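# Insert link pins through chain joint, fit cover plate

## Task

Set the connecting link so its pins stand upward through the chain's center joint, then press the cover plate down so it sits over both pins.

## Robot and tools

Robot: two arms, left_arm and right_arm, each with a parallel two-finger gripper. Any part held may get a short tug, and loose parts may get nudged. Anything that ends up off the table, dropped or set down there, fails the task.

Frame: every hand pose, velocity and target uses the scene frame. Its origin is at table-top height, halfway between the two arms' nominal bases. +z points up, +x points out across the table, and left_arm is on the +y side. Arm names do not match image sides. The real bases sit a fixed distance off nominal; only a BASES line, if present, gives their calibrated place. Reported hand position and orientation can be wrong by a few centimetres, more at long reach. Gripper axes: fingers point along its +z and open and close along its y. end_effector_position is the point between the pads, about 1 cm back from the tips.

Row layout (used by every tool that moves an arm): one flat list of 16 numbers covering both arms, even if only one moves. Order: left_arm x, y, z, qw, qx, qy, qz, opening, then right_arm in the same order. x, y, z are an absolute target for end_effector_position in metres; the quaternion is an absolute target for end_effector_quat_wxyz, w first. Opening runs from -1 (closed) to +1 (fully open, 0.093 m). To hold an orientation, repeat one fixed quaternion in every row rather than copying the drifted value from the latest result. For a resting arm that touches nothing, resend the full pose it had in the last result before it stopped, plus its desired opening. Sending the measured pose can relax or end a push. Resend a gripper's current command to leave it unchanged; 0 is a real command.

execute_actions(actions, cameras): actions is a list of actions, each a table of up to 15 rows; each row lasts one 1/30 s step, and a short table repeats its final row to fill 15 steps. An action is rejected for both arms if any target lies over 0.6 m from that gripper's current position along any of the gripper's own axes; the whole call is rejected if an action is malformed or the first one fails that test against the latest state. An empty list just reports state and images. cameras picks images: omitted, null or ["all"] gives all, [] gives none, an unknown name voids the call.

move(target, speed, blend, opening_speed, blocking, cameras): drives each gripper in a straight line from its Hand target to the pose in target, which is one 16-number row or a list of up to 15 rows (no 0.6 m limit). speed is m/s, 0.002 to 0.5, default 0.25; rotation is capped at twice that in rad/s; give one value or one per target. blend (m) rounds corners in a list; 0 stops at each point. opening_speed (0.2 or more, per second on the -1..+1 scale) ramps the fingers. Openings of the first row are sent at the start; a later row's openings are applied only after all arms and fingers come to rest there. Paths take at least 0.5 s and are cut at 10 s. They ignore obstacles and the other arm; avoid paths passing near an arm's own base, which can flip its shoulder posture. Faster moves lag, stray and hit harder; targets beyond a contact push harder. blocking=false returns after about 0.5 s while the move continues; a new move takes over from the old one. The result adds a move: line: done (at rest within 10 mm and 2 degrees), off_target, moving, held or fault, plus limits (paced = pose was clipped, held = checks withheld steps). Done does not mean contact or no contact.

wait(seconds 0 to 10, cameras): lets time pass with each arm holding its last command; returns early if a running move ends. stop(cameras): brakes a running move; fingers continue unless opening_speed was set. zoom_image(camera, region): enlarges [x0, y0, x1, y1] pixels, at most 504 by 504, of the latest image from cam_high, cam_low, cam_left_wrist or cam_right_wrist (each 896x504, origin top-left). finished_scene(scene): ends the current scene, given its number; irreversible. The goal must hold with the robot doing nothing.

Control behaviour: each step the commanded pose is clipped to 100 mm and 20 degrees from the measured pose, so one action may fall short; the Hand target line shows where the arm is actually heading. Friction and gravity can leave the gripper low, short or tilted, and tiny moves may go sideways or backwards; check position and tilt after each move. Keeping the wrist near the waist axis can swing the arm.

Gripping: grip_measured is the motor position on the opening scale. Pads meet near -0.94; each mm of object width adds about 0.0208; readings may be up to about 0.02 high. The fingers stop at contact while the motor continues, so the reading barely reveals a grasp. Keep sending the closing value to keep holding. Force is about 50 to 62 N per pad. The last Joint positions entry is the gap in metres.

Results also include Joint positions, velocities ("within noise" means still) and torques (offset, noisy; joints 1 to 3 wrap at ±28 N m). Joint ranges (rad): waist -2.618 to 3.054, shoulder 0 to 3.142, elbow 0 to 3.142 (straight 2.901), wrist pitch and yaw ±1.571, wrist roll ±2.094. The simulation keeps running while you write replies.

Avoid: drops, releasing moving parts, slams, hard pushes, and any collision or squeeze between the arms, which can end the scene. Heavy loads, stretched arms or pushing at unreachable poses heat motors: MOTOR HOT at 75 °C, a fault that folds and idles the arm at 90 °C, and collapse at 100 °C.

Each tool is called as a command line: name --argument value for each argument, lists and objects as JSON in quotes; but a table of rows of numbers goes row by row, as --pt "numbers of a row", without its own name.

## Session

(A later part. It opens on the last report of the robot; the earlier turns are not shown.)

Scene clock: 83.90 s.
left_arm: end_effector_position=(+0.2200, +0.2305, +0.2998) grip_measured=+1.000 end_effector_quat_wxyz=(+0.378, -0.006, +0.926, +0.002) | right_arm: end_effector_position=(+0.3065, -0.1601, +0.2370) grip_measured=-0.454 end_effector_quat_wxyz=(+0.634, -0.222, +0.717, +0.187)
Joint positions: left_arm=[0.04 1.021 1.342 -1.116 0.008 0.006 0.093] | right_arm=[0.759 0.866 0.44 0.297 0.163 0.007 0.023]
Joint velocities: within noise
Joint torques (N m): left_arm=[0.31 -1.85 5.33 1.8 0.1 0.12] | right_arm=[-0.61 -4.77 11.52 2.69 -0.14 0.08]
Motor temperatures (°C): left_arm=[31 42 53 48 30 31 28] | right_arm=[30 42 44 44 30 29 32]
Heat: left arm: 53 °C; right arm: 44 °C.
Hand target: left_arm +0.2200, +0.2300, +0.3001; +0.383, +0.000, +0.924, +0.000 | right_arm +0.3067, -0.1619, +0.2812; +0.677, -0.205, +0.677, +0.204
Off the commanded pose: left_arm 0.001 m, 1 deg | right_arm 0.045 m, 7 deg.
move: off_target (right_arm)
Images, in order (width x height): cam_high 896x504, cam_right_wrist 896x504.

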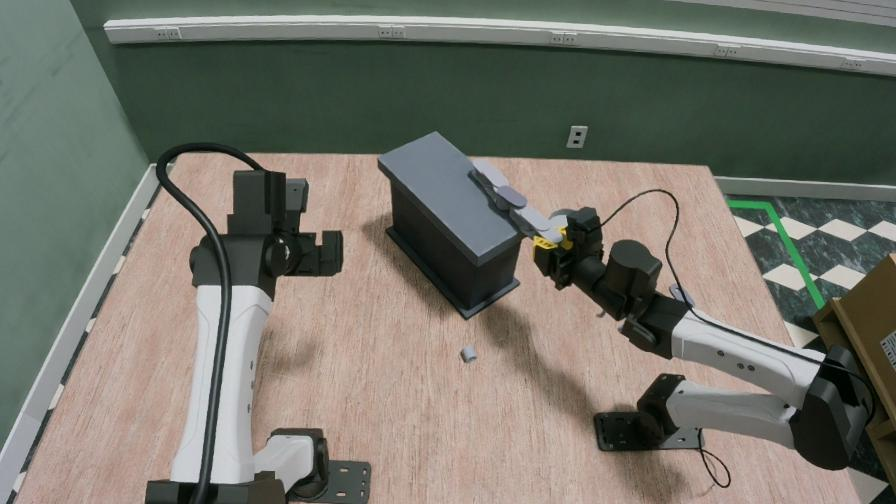

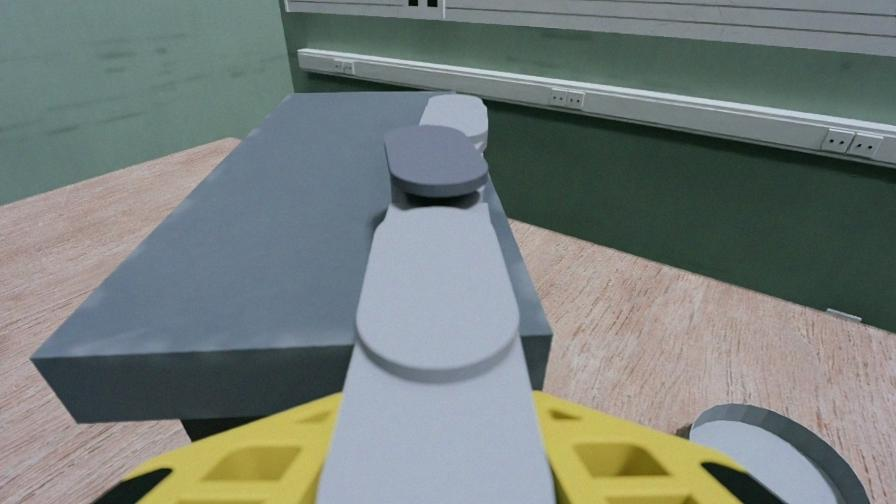

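move --target '[0.22, 0.23, 0.30, 0.383, 0, 0.924, 0, 1, 0.309, -0.160, 0.238, 0.676, -0.2044, 0.676, 0.2044, -0.6]' --cameras '["cam_right_wrist"]' --speed 0.08

move --target '[0.33, -0.03, 0.36, 0, -0.289, 0.957, 0, 1, 0.309, -0.160, 0.238, 0.676, -0.2044, 0.676, 0.2044, -0.6]' --speed 0.2

Scene clock: 89.70 s.
left_arm: end_effector_position=(+0.2200, +0.2305, +0.2998) grip_measured=+1.000 end_effector_quat_wxyz=(+0.378, -0.006, +0.926, +0.002) | right_arm: end_effector_position=(+0.3073, -0.1594, +0.2319) grip_measured=-0.454 end_effector_quat_wxyz=(+0.665, -0.208, +0.688, +0.202)
Joint positions: left_arm=[0.04 1.021 1.342 -1.116 0.008 0.006 0.093] | right_arm=[0.759 0.906 0.338 0.534 0.163 0.007 0.023]
Joint velocities: within noise
Joint torques (N m): left_arm=[0.29 -1.87 5.33 1.8 0.11 0.12] | right_arm=[-0.66 -1.22 7.02 2.57 -0.16 0.09]
Motor temperatures (°C): left_arm=[30 42 53 48 29 31 28] | right_arm=[30 42 46 46 30 29 32]
Heat: left arm: 53 °C; right arm: 46 °C.
Hand target: left_arm +0.2200, +0.2300, +0.3001; +0.383, +0.000, +0.924, +0.000 | right_arm +0.3088, -0.1602, +0.2381; +0.677, -0.205, +0.677, +0.204
Off the commanded pose: left_arm 0.001 m, 1 deg | right_arm 0.006 m, 2 deg.
move: done
Images, in order (width x height): cam_right_wrist 896x504.

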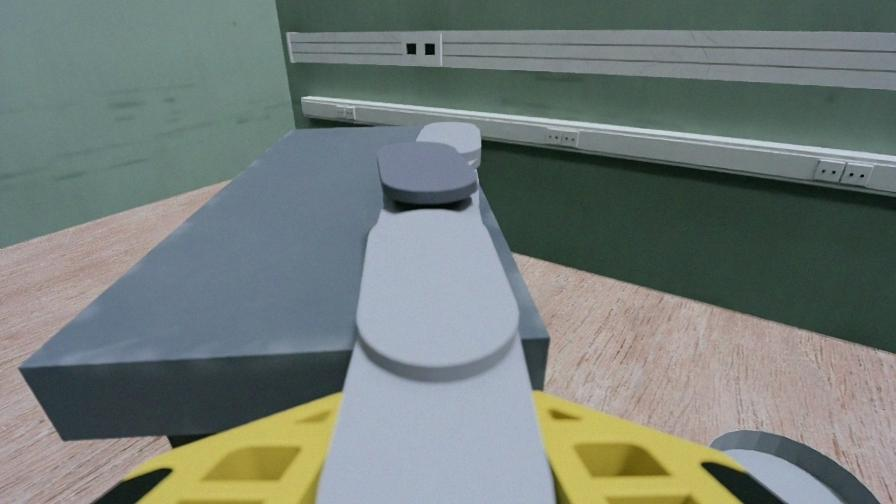

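Scene clock: 93.70 s.
left_arm: end_effector_position=(+0.3274, -0.0288, +0.3639) grip_measured=+1.000 end_effector_quat_wxyz=(+0.241, -0.250, +0.905, -0.247) | right_arm: end_effector_position=(+0.3073, -0.1594, +0.2319) grip_measured=-0.454 end_effector_quat_wxyz=(+0.665, -0.208, +0.688, +0.202)
Joint positions: left_arm=[-0.604 2.059 2.747 -1.557 -0.06 -1.138 0.093] | right_arm=[0.759 0.906 0.338 0.534 0.163 0.007 0.023]
Joint velocities: within noise
Joint torques (N m): left_arm=[0.29 -6.91 5.87 1.46 0.01 -0.18] | right_arm=[-0.69 -1.21 6.99 2.56 -0.16 0.09]
Motor temperatures (°C): left_arm=[30 43 53 47 29 31 28] | right_arm=[30 42 46 46 30 29 33]
Heat: left arm: 53 °C; right arm: 46 °C.
Hand target: left_arm +0.3296, -0.0298, +0.3594; +0.232, -0.257, +0.905, -0.248 | right_arm +0.3088, -0.1602, +0.2380; +0.677, -0.205, +0.677, +0.204
Off the commanded pose: left_arm 0.005 m, 40 deg; orientation clipped | right_arm 0.006 m, 2 deg.
joint sent to its limit (left arm) — joint 4 (wrist pitch), lower limit. The joint targets are off in orientation, not in position.
move: off_target (left_arm); limits=paced

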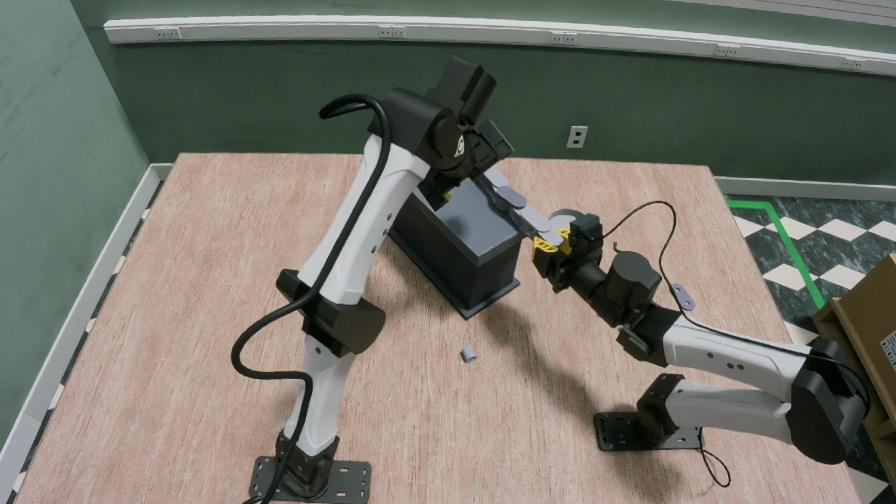

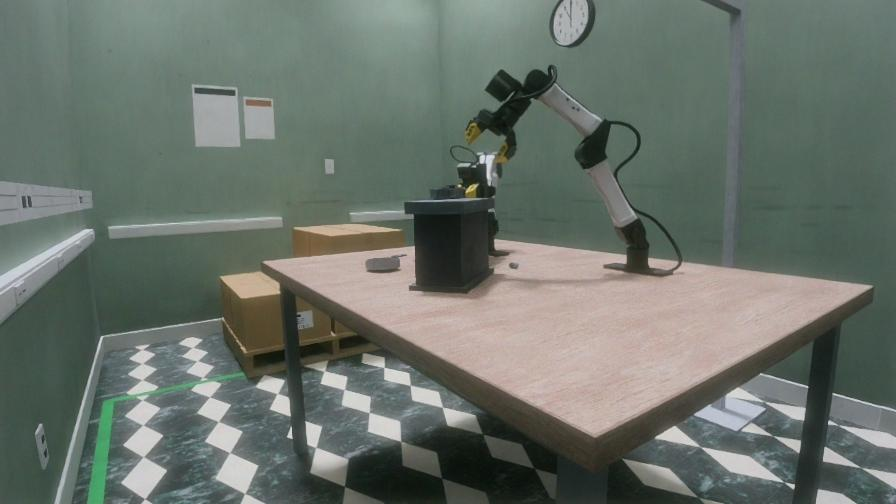

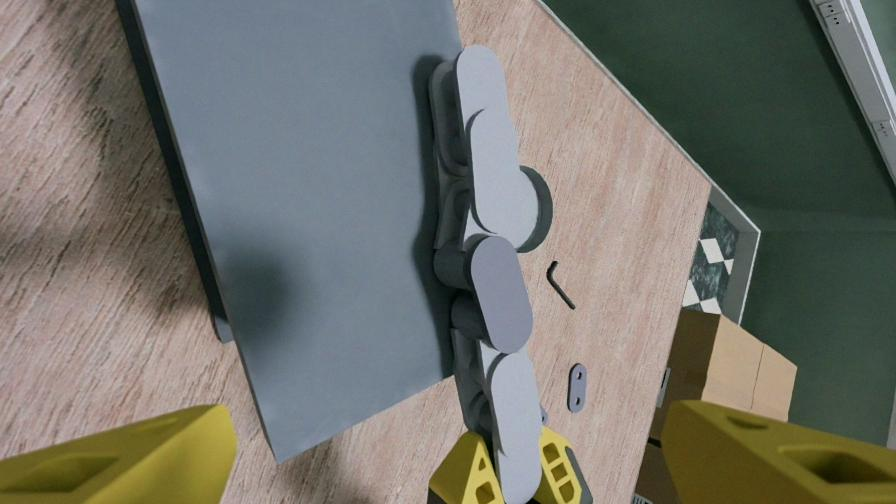

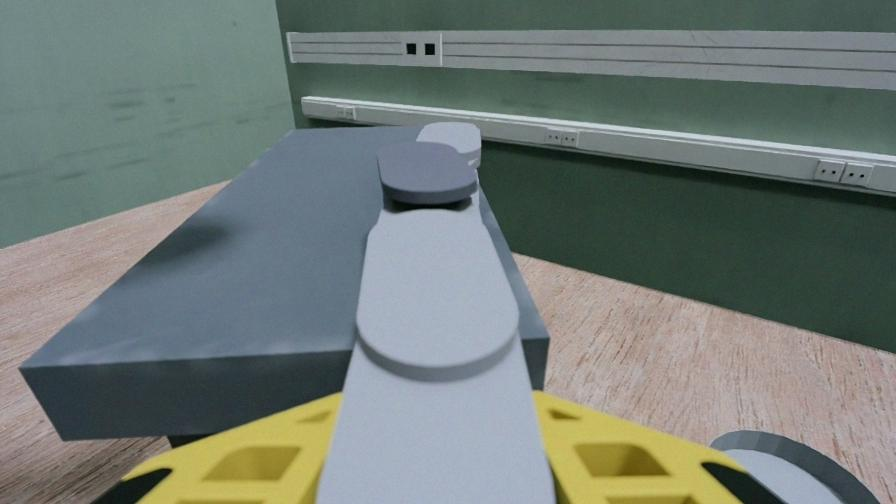

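move --target '[0.25, 0.03, 0.36, 0.331, 0.007, 0.943, -0.022, 1, 0.309, -0.160, 0.235, 0.676, -0.2044, 0.676, 0.2044, 1]' --cameras '["cam_left_wrist"]' --opening_speed 1.5

zoom_image --camera "cam_left_wrist" --region '[480, 0, 896, 360]'

Scene clock: 99.60 s.
left_arm: end_effector_position=(+0.2548, +0.0251, +0.3559) grip_measured=+1.000 end_effector_quat_wxyz=(+0.326, +0.000, +0.945, -0.027) | right_arm: end_effector_position=(+0.3073, -0.1593, +0.2467) grip_measured=+1.000 end_effector_quat_wxyz=(+0.685, -0.198, +0.669, +0.212)
Joint positions: left_arm=[-0.757 1.707 2.241 -1.559 -0.406 -0.66 0.093] | right_arm=[0.759 0.906 0.338 0.596 0.163 0.007 0.093]
Joint velocities: within noise
Joint torques (N m): left_arm=[-0.54 -7.83 4.29 1.23 -0.37 0.13] | right_arm=[-0.68 -0.44 6.04 2.16 -0.18 0.09]
Motor temperatures (°C): left_arm=[30 44 53 47 29 31 28] | right_arm=[30 42 45 46 30 29 33]
Heat: left arm: 53 °C; right arm: 46 °C.
Hand target: left_arm +0.2502, +0.0300, +0.3600; +0.332, +0.007, +0.943, -0.023 | right_arm +0.3088, -0.1602, +0.2351; +0.677, -0.205, +0.677, +0.205
Off the commanded pose: left_arm 0.008 m, 1 deg | right_arm 0.012 m, 2 deg.
joint sent to its limit (left arm) — joint 4 (wrist pitch), lower limit. The joint targets still meet the commanded pose.
move: off_target (right_arm)
Images, in order (width x height): cam_left_wrist 896x504.

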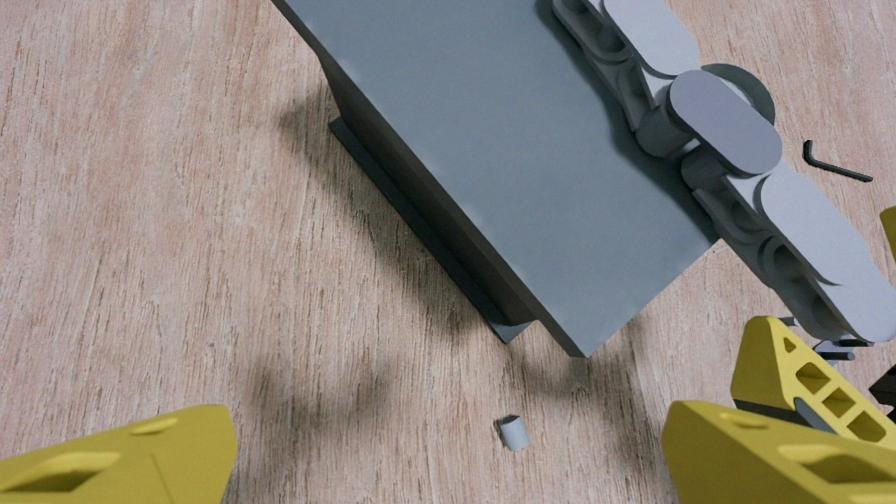

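Scaled by 1.212 from the camera's 896x504 image, which has a finer 1280x720 frame.

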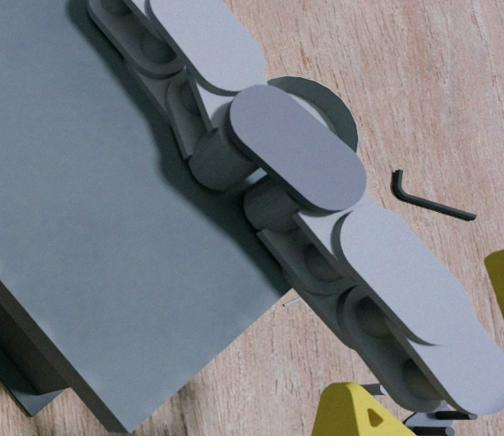

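move --pt "0.25 0.03 0.36 0.331 0.007 0.943 -0.022 1 0.255 -0.195 0.26 0.676 -0.2044 0.676 0.2044 1" --pt "0.25 0.03 0.36 0.331 0.007 0.943 -0.022 1 0.31 -0.155 0.33 0.3274 -0.2716 0.8996 0.0988 1" --cameras '["cam_left_wrist","cam_right_wrist","cam_high"]'

Scene clock: 103.13 s.
left_arm: end_effector_position=(+0.2548, +0.0252, +0.3560) grip_measured=+1.000 end_effector_quat_wxyz=(+0.327, +0.000, +0.945, -0.027) | right_arm: end_effector_position=(+0.3081, -0.1546, +0.3307) grip_measured=+1.000 end_effector_quat_wxyz=(+0.336, -0.277, +0.895, +0.097)
Joint positions: left_arm=[-0.757 1.707 2.241 -1.559 -0.406 -0.658 0.093] | right_arm=[0.734 1.395 1.746 -1.214 0.094 0.091 0.093]
Joint velocities: within noise
Joint torques (N m): left_arm=[-0.55 -7.83 4.3 1.22 -0.37 0.12] | right_arm=[-0.76 -3.55 7.97 1.53 -0.14 0.24]
Motor temperatures (°C): left_arm=[30 44 53 46 29 31 28] | right_arm=[30 42 45 46 30 29 33]
Heat: left arm: 53 °C; right arm: 46 °C.
Hand target: left_arm +0.2502, +0.0300, +0.3600; +0.332, +0.007, +0.943, -0.023 | right_arm +0.3099, -0.1550, +0.3300; +0.328, -0.272, +0.899, +0.099
Off the commanded pose: left_arm 0.008 m, 1 deg | right_arm 0.002 m, 1 deg.
joint sent to its limit (left arm) — joint 4 (wrist pitch), lower limit. The joint targets still meet the commanded pose.
move: done
Images, in order (width x height): cam_high 896x504, cam_left_wrist 896x504, cam_right_wrist 896x504.

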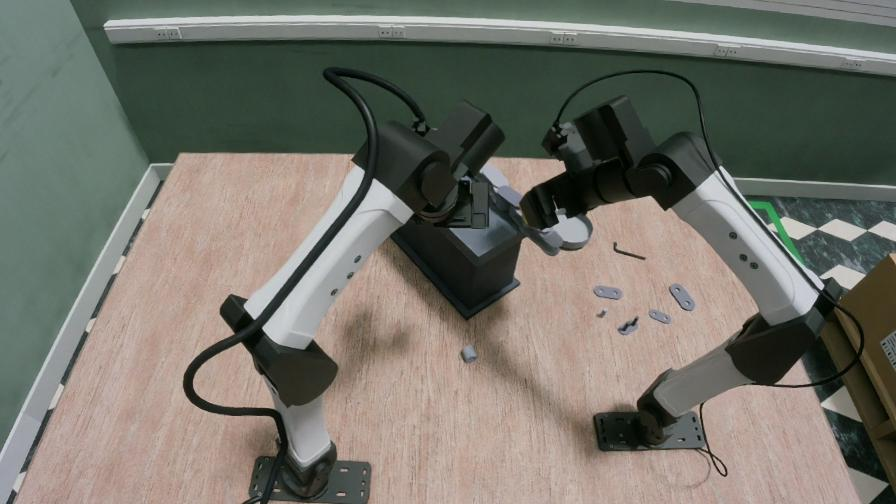

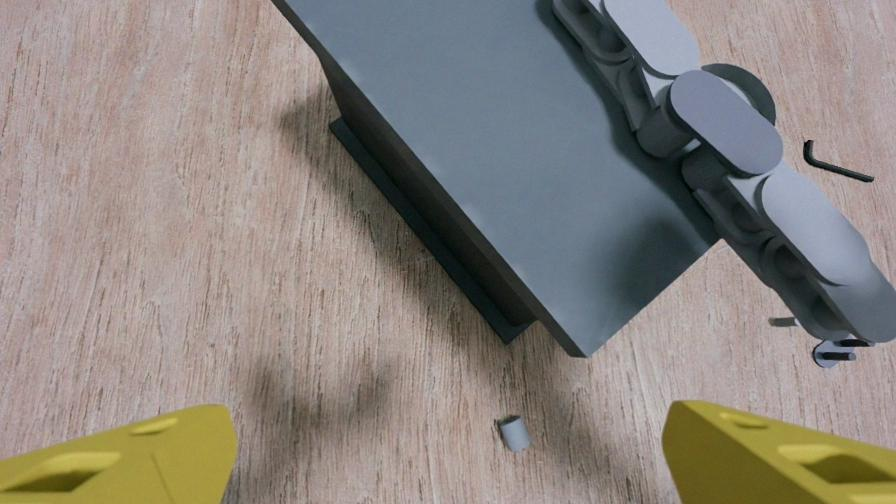

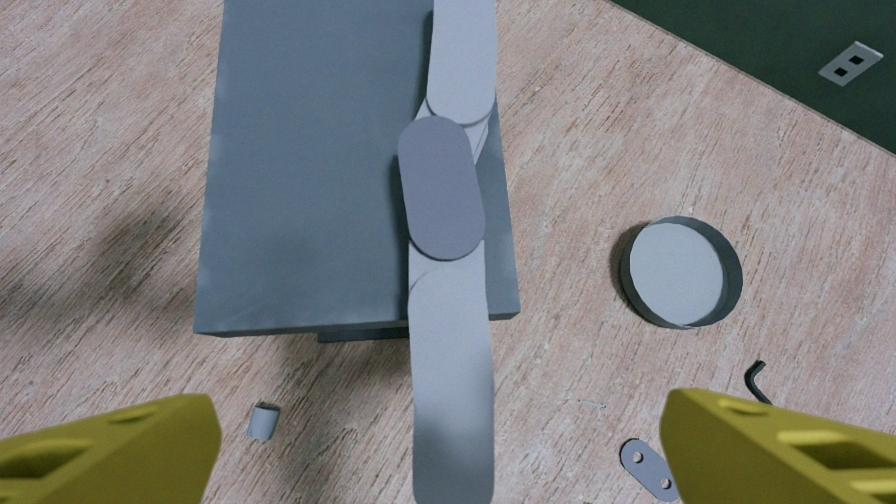

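move --pt "0.25 0.03 0.36 0.331 0.007 0.943 -0.022 1 0.376 -0.106 0.30 0.3274 -0.2716 0.8996 0.0988 1" --pt "0.25 0.03 0.36 0.331 0.007 0.943 -0.022 1 0.3857 -0.0997 0.262 0.3274 -0.2716 0.8996 0.0988 1" --cameras '["cam_left_wrist","cam_right_wrist","cam_high"]' --speed 0.12

Scene clock: 106.13 s.
left_arm: end_effector_position=(+0.2548, +0.0252, +0.3560) grip_measured=+1.000 end_effector_quat_wxyz=(+0.327, +0.000, +0.945, -0.027) | right_arm: end_effector_position=(+0.3834, -0.0988, +0.2690) grip_measured=+1.000 end_effector_quat_wxyz=(+0.334, -0.269, +0.898, +0.100)
Joint positions: left_arm=[-0.757 1.707 2.241 -1.559 -0.406 -0.658 0.093] | right_arm=[0.709 1.631 1.695 -0.925 0.078 0.089 0.093]
Joint velocities: within noise
Joint torques (N m): left_arm=[-0.55 -7.82 4.3 1.22 -0.37 0.12] | right_arm=[-0.69 -7.75 6.15 1.77 -0.14 0.08]
Motor temperatures (°C): left_arm=[30 44 52 46 29 31 28] | right_arm=[30 42 45 45 30 29 32]
Heat: left arm: 52 °C; right arm: 45 °C.
Hand target: left_arm +0.2502, +0.0300, +0.3600; +0.332, +0.007, +0.943, -0.023 | right_arm +0.3856, -0.0998, +0.2620; +0.327, -0.272, +0.900, +0.099
Off the commanded pose: left_arm 0.008 m, 1 deg | right_arm 0.007 m, 1 deg.
joint sent to its limit (left arm) — joint 4 (wrist pitch), lower limit. The joint targets still meet the commanded pose.
move: done
Images, in order (width x height): cam_high 896x504, cam_left_wrist 896x504, cam_right_wrist 896x504.

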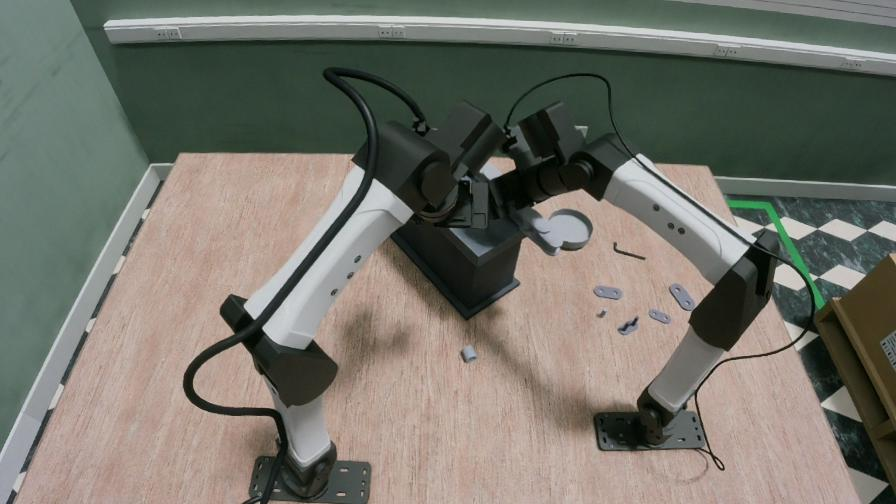

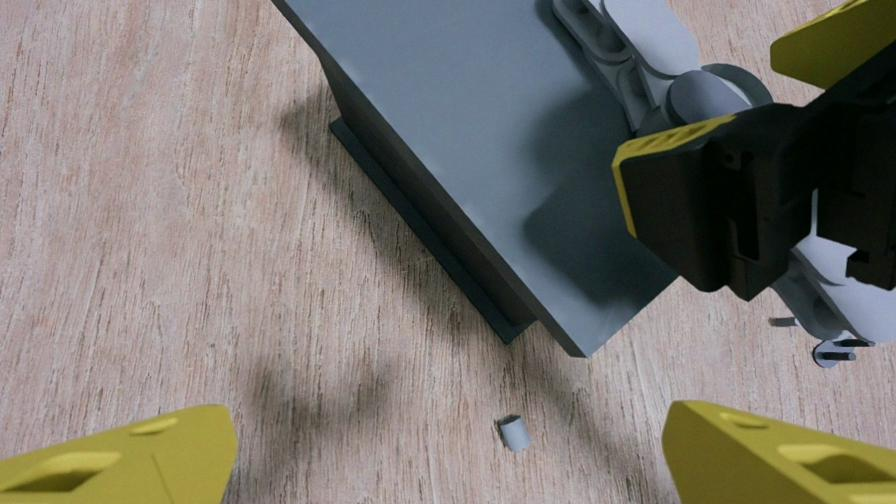

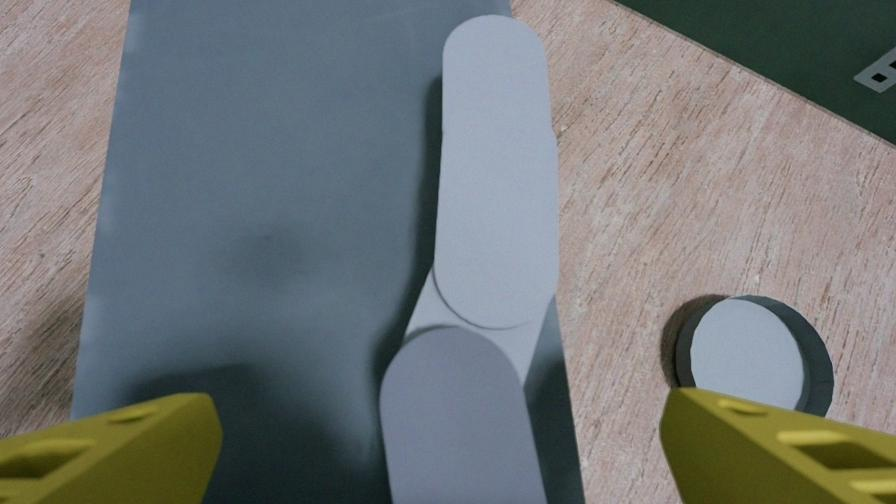

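move --target '[0.25, 0.03, 0.36, 0.331, 0.007, 0.943, -0.022, 1, 0.3875, -0.1025, 0.230, 0.3274, -0.2716, 0.8996, 0.0988, 1]' --cameras '["cam_left_wrist","cam_right_wrist"]' --speed 0.08

Scene clock: 107.77 s.
left_arm: end_effector_position=(+0.2548, +0.0252, +0.3560) grip_measured=+1.000 end_effector_quat_wxyz=(+0.327, +0.000, +0.945, -0.027) | right_arm: end_effector_position=(+0.3884, -0.0980, +0.2326) grip_measured=+1.000 end_effector_quat_wxyz=(+0.329, -0.270, +0.899, +0.102)
Joint positions: left_arm=[-0.757 1.707 2.241 -1.559 -0.406 -0.658 0.093] | right_arm=[0.697 1.622 1.543 -0.79 0.063 0.083 0.093]
Joint velocities: within noise
Joint torques (N m): left_arm=[-0.55 -7.83 4.29 1.22 -0.37 0.12] | right_arm=[-0.59 -9.78 5.67 1.71 -0.08 0.06]
Motor temperatures (°C): left_arm=[30 44 52 46 30 31 28] | right_arm=[30 42 45 45 30 29 32]
Heat: left arm: 52 °C; right arm: 45 °C.
Hand target: left_arm +0.2502, +0.0300, +0.3600; +0.332, +0.007, +0.943, -0.023 | right_arm +0.3875, -0.1024, +0.2300; +0.327, -0.272, +0.900, +0.099
Off the commanded pose: left_arm 0.008 m, 1 deg | right_arm 0.005 m, 0 deg.
joint sent to its limit (left arm) — joint 4 (wrist pitch), lower limit. The joint targets still meet the commanded pose.
move: done
Images, in order (width x height): cam_left_wrist 896x504, cam_right_wrist 896x504.

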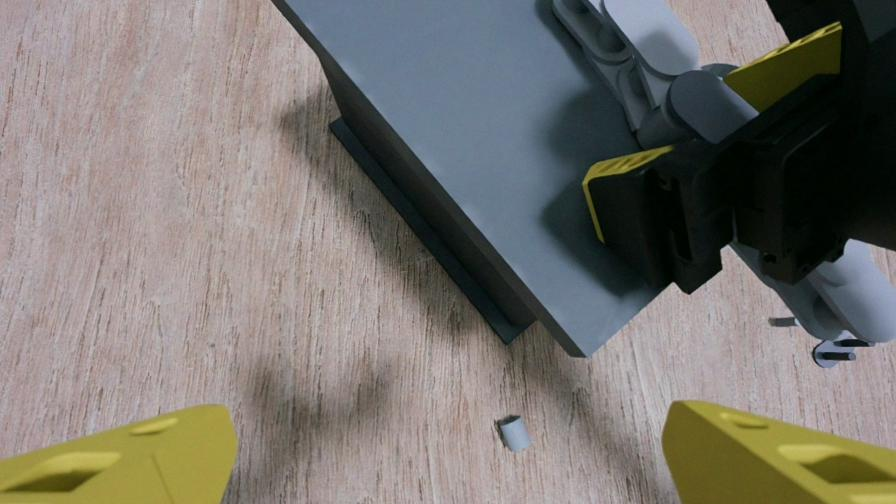

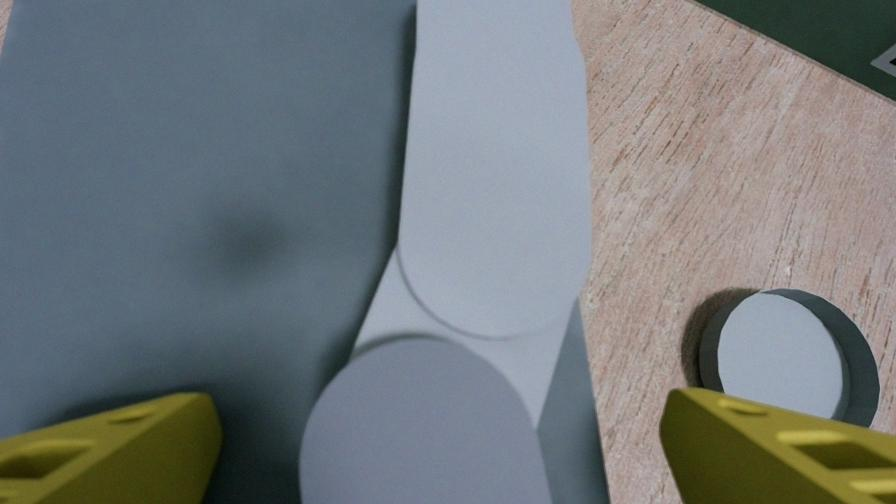

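move --target '[0.25, 0.03, 0.36, 0.331, 0.007, 0.943, -0.022, 1, 0.387, -0.0985, 0.230, 0.3274, -0.2716, 0.8996, 0.0988, -0.6]' --cameras '["cam_left_wrist","cam_right_wrist"]' --opening_speed 1

Scene clock: 110.73 s.
left_arm: end_effector_position=(+0.2548, +0.0252, +0.3560) grip_measured=+1.000 end_effector_quat_wxyz=(+0.327, +0.000, +0.945, -0.027) | right_arm: end_effector_position=(+0.3888, -0.0986, +0.2326) grip_measured=-0.503 end_effector_quat_wxyz=(+0.330, -0.270, +0.899, +0.100)
Joint positions: left_arm=[-0.757 1.707 2.241 -1.559 -0.406 -0.658 0.093] | right_arm=[0.697 1.622 1.543 -0.79 0.067 0.082 0.021]
Joint velocities: within noise
Joint torques (N m): left_arm=[-0.55 -7.83 4.27 1.23 -0.37 0.12] | right_arm=[0.2 -8.96 6.41 1.71 -0.05 0.15]
Motor temperatures (°C): left_arm=[30 45 52 46 30 31 28] | right_arm=[30 43 44 45 30 28 32]
Heat: left arm: 52 °C; right arm: 45 °C.
Hand target: left_arm +0.2502, +0.0300, +0.3600; +0.332, +0.007, +0.943, -0.023 | right_arm +0.3870, -0.0985, +0.2300; +0.327, -0.272, +0.900, +0.099
Off the commanded pose: left_arm 0.008 m, 1 deg | right_arm 0.003 m, 0 deg.
joint sent to its limit (left arm) — joint 4 (wrist pitch), lower limit. The joint targets still meet the commanded pose.
move: done
Images, in order (width x height): cam_left_wrist 896x504, cam_right_wrist 896x504.

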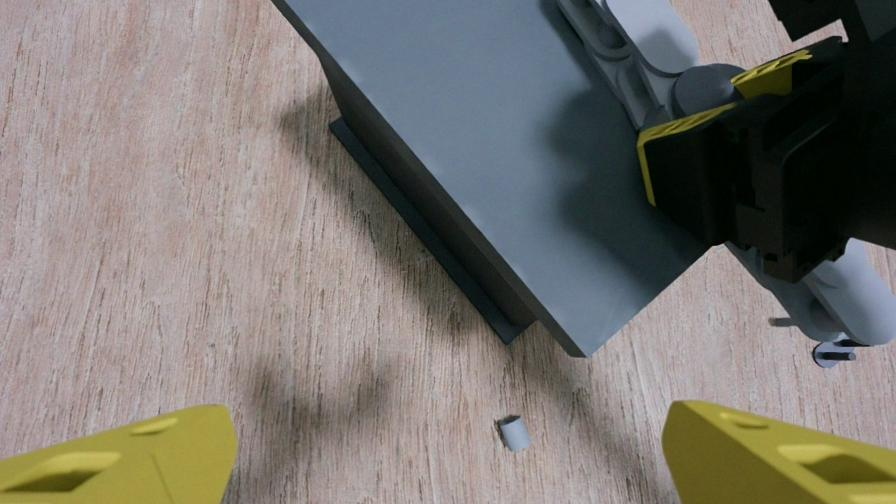

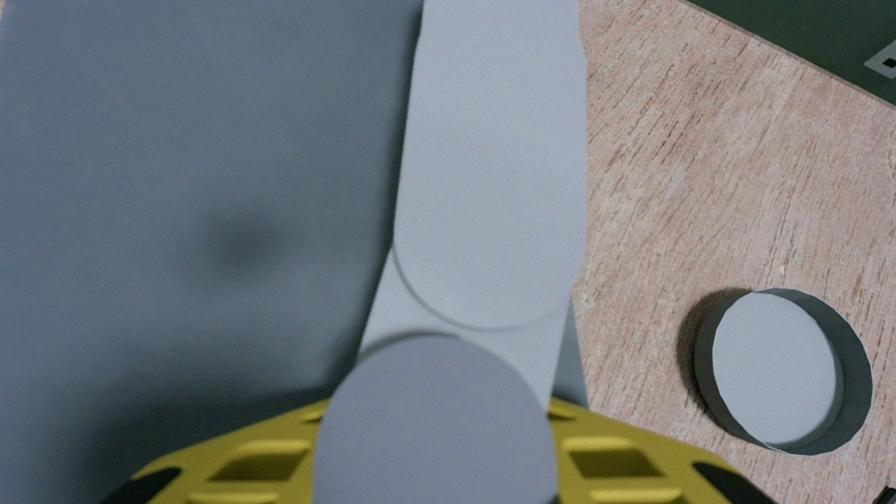

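move --target '[0.25, 0.03, 0.36, 0.331, 0.007, 0.943, -0.022, 1, 0.414, -0.0815, 0.235, 0.3274, -0.2716, 0.8996, 0.0988, -0.6]' --cameras '["cam_left_wrist","cam_right_wrist"]' --speed 0.04

Scene clock: 112.33 s.
left_arm: end_effector_position=(+0.2548, +0.0252, +0.3560) grip_measured=+1.000 end_effector_quat_wxyz=(+0.327, +0.000, +0.945, -0.027) | right_arm: end_effector_position=(+0.4055, -0.0866, +0.2341) grip_measured=-0.503 end_effector_quat_wxyz=(+0.322, -0.270, +0.902, +0.096)
Joint positions: left_arm=[-0.757 1.707 2.241 -1.559 -0.406 -0.658 0.093] | right_arm=[0.694 1.718 1.666 -0.835 0.067 0.082 0.021]
Joint velocities: within noise
Joint torques (N m): left_arm=[-0.55 -7.84 4.29 1.23 -0.37 0.12] | right_arm=[-0.44 -7.12 9.48 1.79 -0.11 0.06]
Motor temperatures (°C): left_arm=[30 45 52 45 30 31 28] | right_arm=[30 43 44 45 30 28 32]
Heat: left arm: 52 °C; right arm: 45 °C.
Hand target: left_arm +0.2502, +0.0300, +0.3600; +0.332, +0.007, +0.943, -0.023 | right_arm +0.4138, -0.0817, +0.2350; +0.328, -0.272, +0.900, +0.099
Off the commanded pose: left_arm 0.008 m, 1 deg | right_arm 0.010 m, 1 deg.
joint sent to its limit (left arm) — joint 4 (wrist pitch), lower limit. The joint targets still meet the commanded pose.
move: done
Images, in order (width x height): cam_left_wrist 896x504, cam_right_wrist 896x504.

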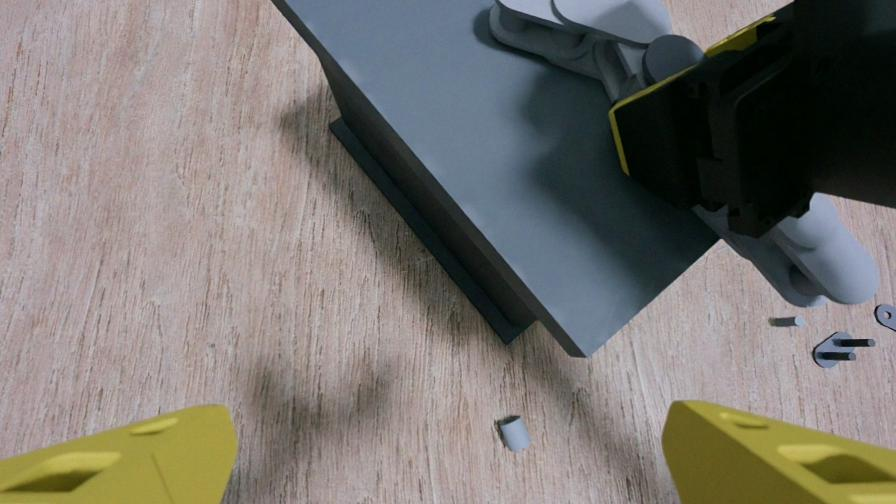

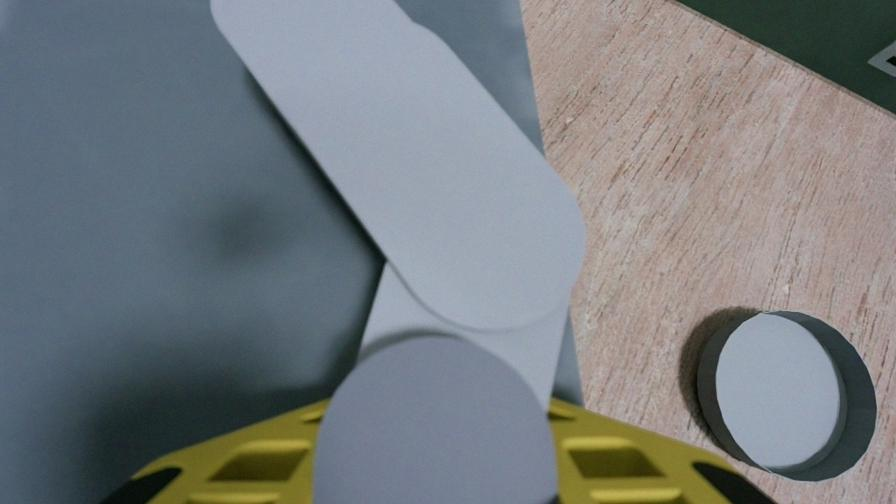

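move --target '[0.25, 0.03, 0.36, 0.331, 0.007, 0.943, -0.022, 1, 0.430, -0.066, 0.237, 0.3274, -0.2716, 0.8996, 0.0988, -0.6]' --cameras '["cam_left_wrist","cam_right_wrist"]' --speed 0.04

Scene clock: 113.87 s.
left_arm: end_effector_position=(+0.2548, +0.0252, +0.3560) grip_measured=+1.000 end_effector_quat_wxyz=(+0.327, +0.000, +0.945, -0.027) | right_arm: end_effector_position=(+0.4222, -0.0734, +0.2345) grip_measured=-0.503 end_effector_quat_wxyz=(+0.319, -0.270, +0.904, +0.094)
Joint positions: left_arm=[-0.757 1.707 2.241 -1.559 -0.406 -0.658 0.093] | right_arm=[0.694 1.811 1.785 -0.869 0.069 0.082 0.021]
Joint velocities: within noise
Joint torques (N m): left_arm=[-0.54 -7.83 4.3 1.22 -0.38 0.12] | right_arm=[-0.05 -8.12 9.55 1.79 -0.1 0.11]
Motor temperatures (°C): left_arm=[30 45 52 45 30 30 28] | right_arm=[30 43 44 44 30 28 33]
Heat: left arm: 52 °C; right arm: 44 °C.
Hand target: left_arm +0.2502, +0.0300, +0.3600; +0.332, +0.007, +0.943, -0.023 | right_arm +0.4297, -0.0663, +0.2369; +0.327, -0.272, +0.900, +0.099
Off the commanded pose: left_arm 0.008 m, 1 deg | right_arm 0.011 m, 1 deg.
joint sent to its limit (left arm) — joint 4 (wrist pitch), lower limit. The joint targets still meet the commanded pose.
move: off_target (right_arm)
Images, in order (width x height): cam_left_wrist 896x504, cam_right_wrist 896x504.

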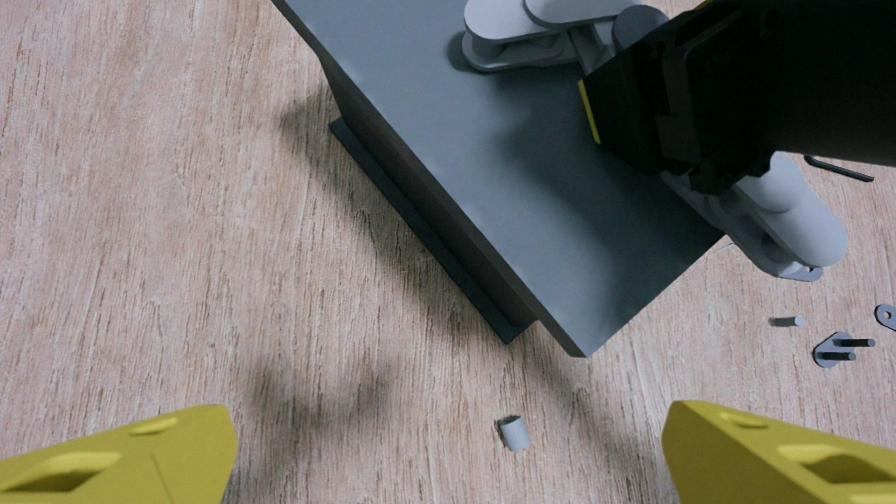

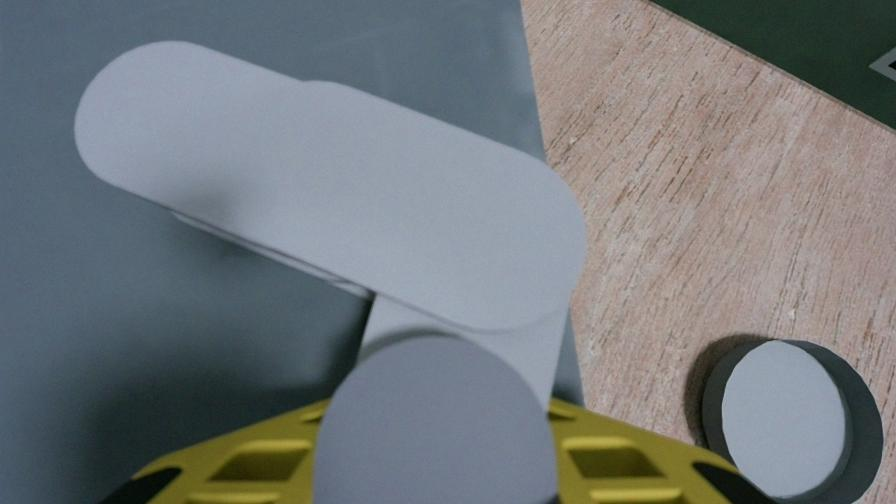

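move --pt "0.25 0.03 0.36 0.331 0.007 0.943 -0.022 1 0.422 -0.0735 0.235 0.3274 -0.2716 0.8996 0.0988 1" --pt "0.25 0.03 0.36 0.331 0.007 0.943 -0.022 1 0.417 -0.077 0.275 0.3274 -0.2716 0.8996 0.0988 1" --pt "0.25 0.03 0.36 0.331 0.007 0.943 -0.022 1 0.41 -0.08 0.29 0.0834 -0.288 0.9537 0.0252 1" --cameras '["cam_left_wrist","cam_right_wrist"]' --speed 0.12

Scene clock: 118.33 s.
left_arm: end_effector_position=(+0.2548, +0.0252, +0.3560) grip_measured=+1.000 end_effector_quat_wxyz=(+0.327, +0.000, +0.945, -0.027) | right_arm: end_effector_position=(+0.4085, -0.0770, +0.2917) grip_measured=+1.000 end_effector_quat_wxyz=(+0.235, -0.284, +0.926, +0.080)
Joint positions: left_arm=[-0.757 1.707 2.241 -1.559 -0.406 -0.658 0.093] | right_arm=[0.692 2.149 2.647 -1.566 0.028 0.082 0.093]
Joint velocities: within noise
Joint torques (N m): left_arm=[-0.54 -7.83 4.29 1.22 -0.37 0.12] | right_arm=[-0.85 -11.02 6.6 1.24 -0.19 0.14]
Motor temperatures (°C): left_arm=[30 45 52 45 30 30 28] | right_arm=[30 44 44 44 30 28 32]
Heat: left arm: 52 °C; right arm: 44 °C.
Hand target: left_arm +0.2502, +0.0300, +0.3600; +0.332, +0.007, +0.943, -0.023 | right_arm +0.4096, -0.0802, +0.2895; +0.228, -0.282, +0.928, +0.081
Off the commanded pose: left_arm 0.008 m, 1 deg | right_arm 0.004 m, 19 deg.
joint sent to its limit (left arm) — joint 4 (wrist pitch), lower limit. The joint targets still meet the commanded pose.
joint sent to its limit (right arm) — joint 4 (wrist pitch), lower limit. The joint targets are off in orientation, not in position.
move: off_target (right_arm)
Images, in order (width x height): cam_left_wrist 896x504, cam_right_wrist 896x504.

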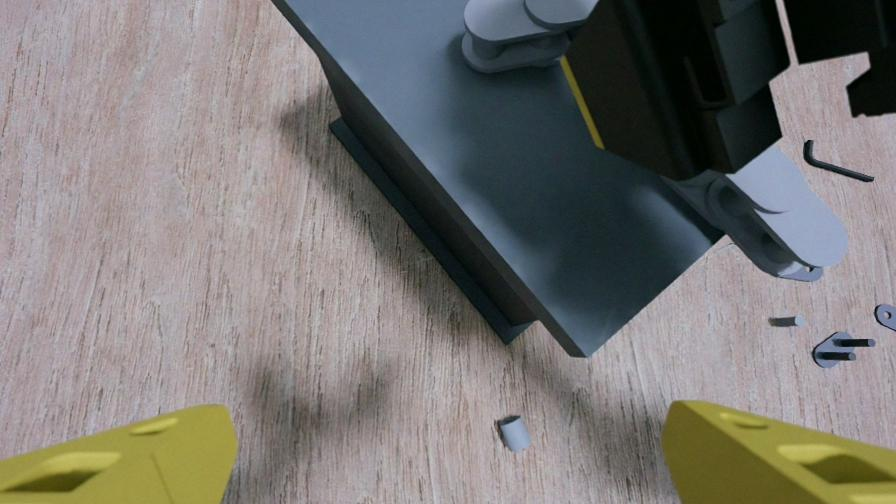

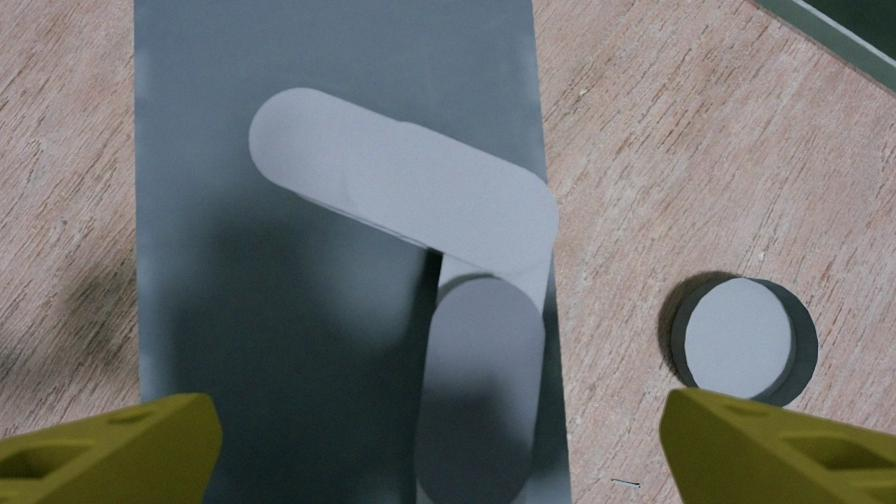

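move --target '[0.25, 0.03, 0.36, 0.331, 0.007, 0.943, -0.022, 1, 0.4185, -0.083, 0.262, 0.2478, -0.2791, 0.9247, 0.0748, 1]' --cameras '["cam_right_wrist"]' --speed 0.12

Scene clock: 120.40 s.
left_arm: end_effector_position=(+0.2548, +0.0252, +0.3560) grip_measured=+1.000 end_effector_quat_wxyz=(+0.327, +0.000, +0.945, -0.027) | right_arm: end_effector_position=(+0.4192, -0.0751, +0.2498) grip_measured=+1.000 end_effector_quat_wxyz=(+0.233, -0.281, +0.928, +0.076)
Joint positions: left_arm=[-0.757 1.707 2.241 -1.559 -0.406 -0.658 0.093] | right_arm=[0.682 2.028 2.25 -1.299 0.03 0.077 0.093]
Joint velocities: within noise
Joint torques (N m): left_arm=[-0.57 -7.84 4.29 1.22 -0.37 0.12] | right_arm=[-0.69 -15.54 5.08 1.42 0.01 0.07]
Motor temperatures (°C): left_arm=[30 45 52 45 30 30 28] | right_arm=[30 44 44 44 30 28 32]
Heat: left arm: 52 °C; right arm: 44 °C.
Hand target: left_arm +0.2502, +0.0300, +0.3600; +0.332, +0.007, +0.943, -0.023 | right_arm +0.4184, -0.0828, +0.2618; +0.247, -0.279, +0.925, +0.075
Off the commanded pose: left_arm 0.008 m, 1 deg | right_arm 0.015 m, 2 deg.
joint sent to its limit (left arm) — joint 4 (wrist pitch), lower limit. The joint targets still meet the commanded pose.
move: off_target (right_arm)
Images, in order (width x height): cam_right_wrist 896x504.

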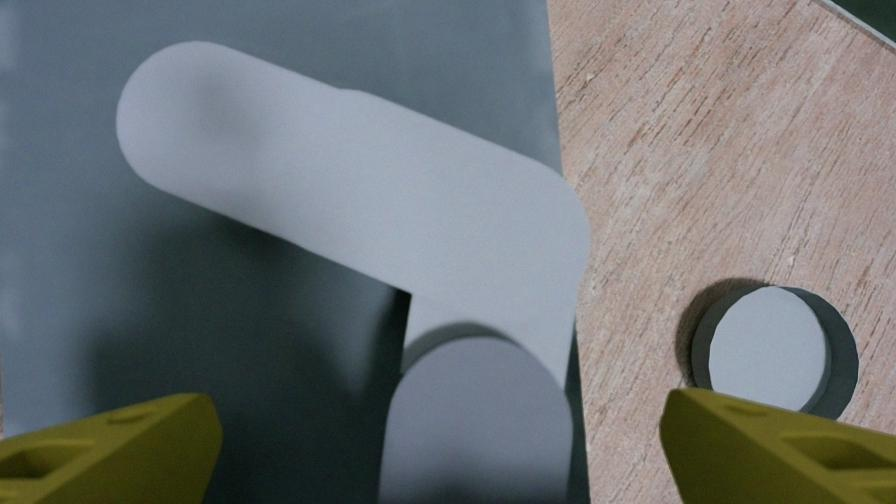

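move --target '[0.25, 0.03, 0.36, 0.331, 0.007, 0.943, -0.022, 1, 0.4225, -0.0890, 0.264, 0.2478, -0.2791, 0.9247, 0.0748, 1]' --cameras '["cam_right_wrist"]' --speed 0.12

Scene clock: 121.70 s.
left_arm: end_effector_position=(+0.2548, +0.0252, +0.3560) grip_measured=+1.000 end_effector_quat_wxyz=(+0.327, +0.000, +0.945, -0.027) | right_arm: end_effector_position=(+0.4253, -0.0829, +0.2498) grip_measured=+1.000 end_effector_quat_wxyz=(+0.235, -0.279, +0.928, +0.072)
Joint positions: left_arm=[-0.757 1.707 2.241 -1.559 -0.406 -0.658 0.093] | right_arm=[0.661 2.028 2.25 -1.299 0.03 0.061 0.093]
Joint velocities: within noise
Joint torques (N m): left_arm=[-0.55 -7.82 4.29 1.22 -0.38 0.12] | right_arm=[-0.53 -15.36 6.04 1.36 -0.08 0.08]
Motor temperatures (°C): left_arm=[30 45 52 45 30 30 28] | right_arm=[30 45 44 44 30 28 32]
Heat: left arm: 52 °C; right arm: 45 °C.
Hand target: left_arm +0.2502, +0.0300, +0.3600; +0.332, +0.007, +0.943, -0.023 | right_arm +0.4224, -0.0889, +0.2637; +0.248, -0.279, +0.925, +0.075
Off the commanded pose: left_arm 0.008 m, 1 deg | right_arm 0.016 m, 2 deg.
joint sent to its limit (left arm) — joint 4 (wrist pitch), lower limit. The joint targets still meet the commanded pose.
move: off_target (right_arm)
Images, in order (width x height): cam_right_wrist 896x504.

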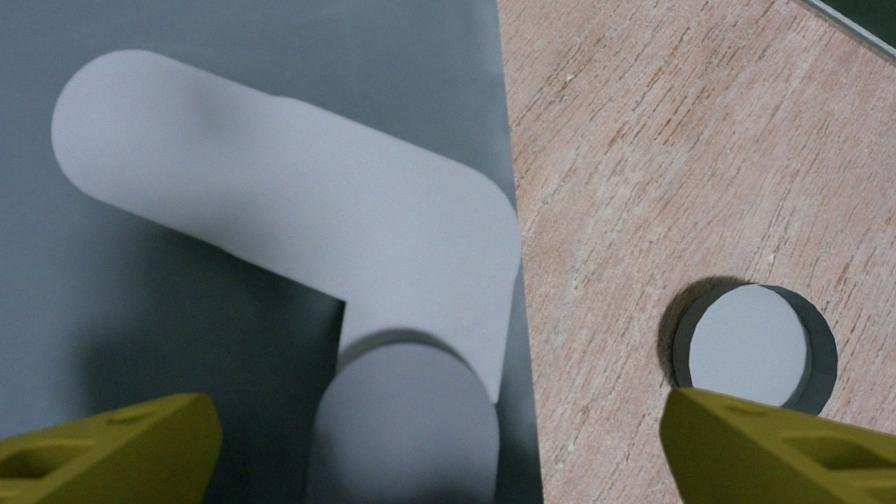

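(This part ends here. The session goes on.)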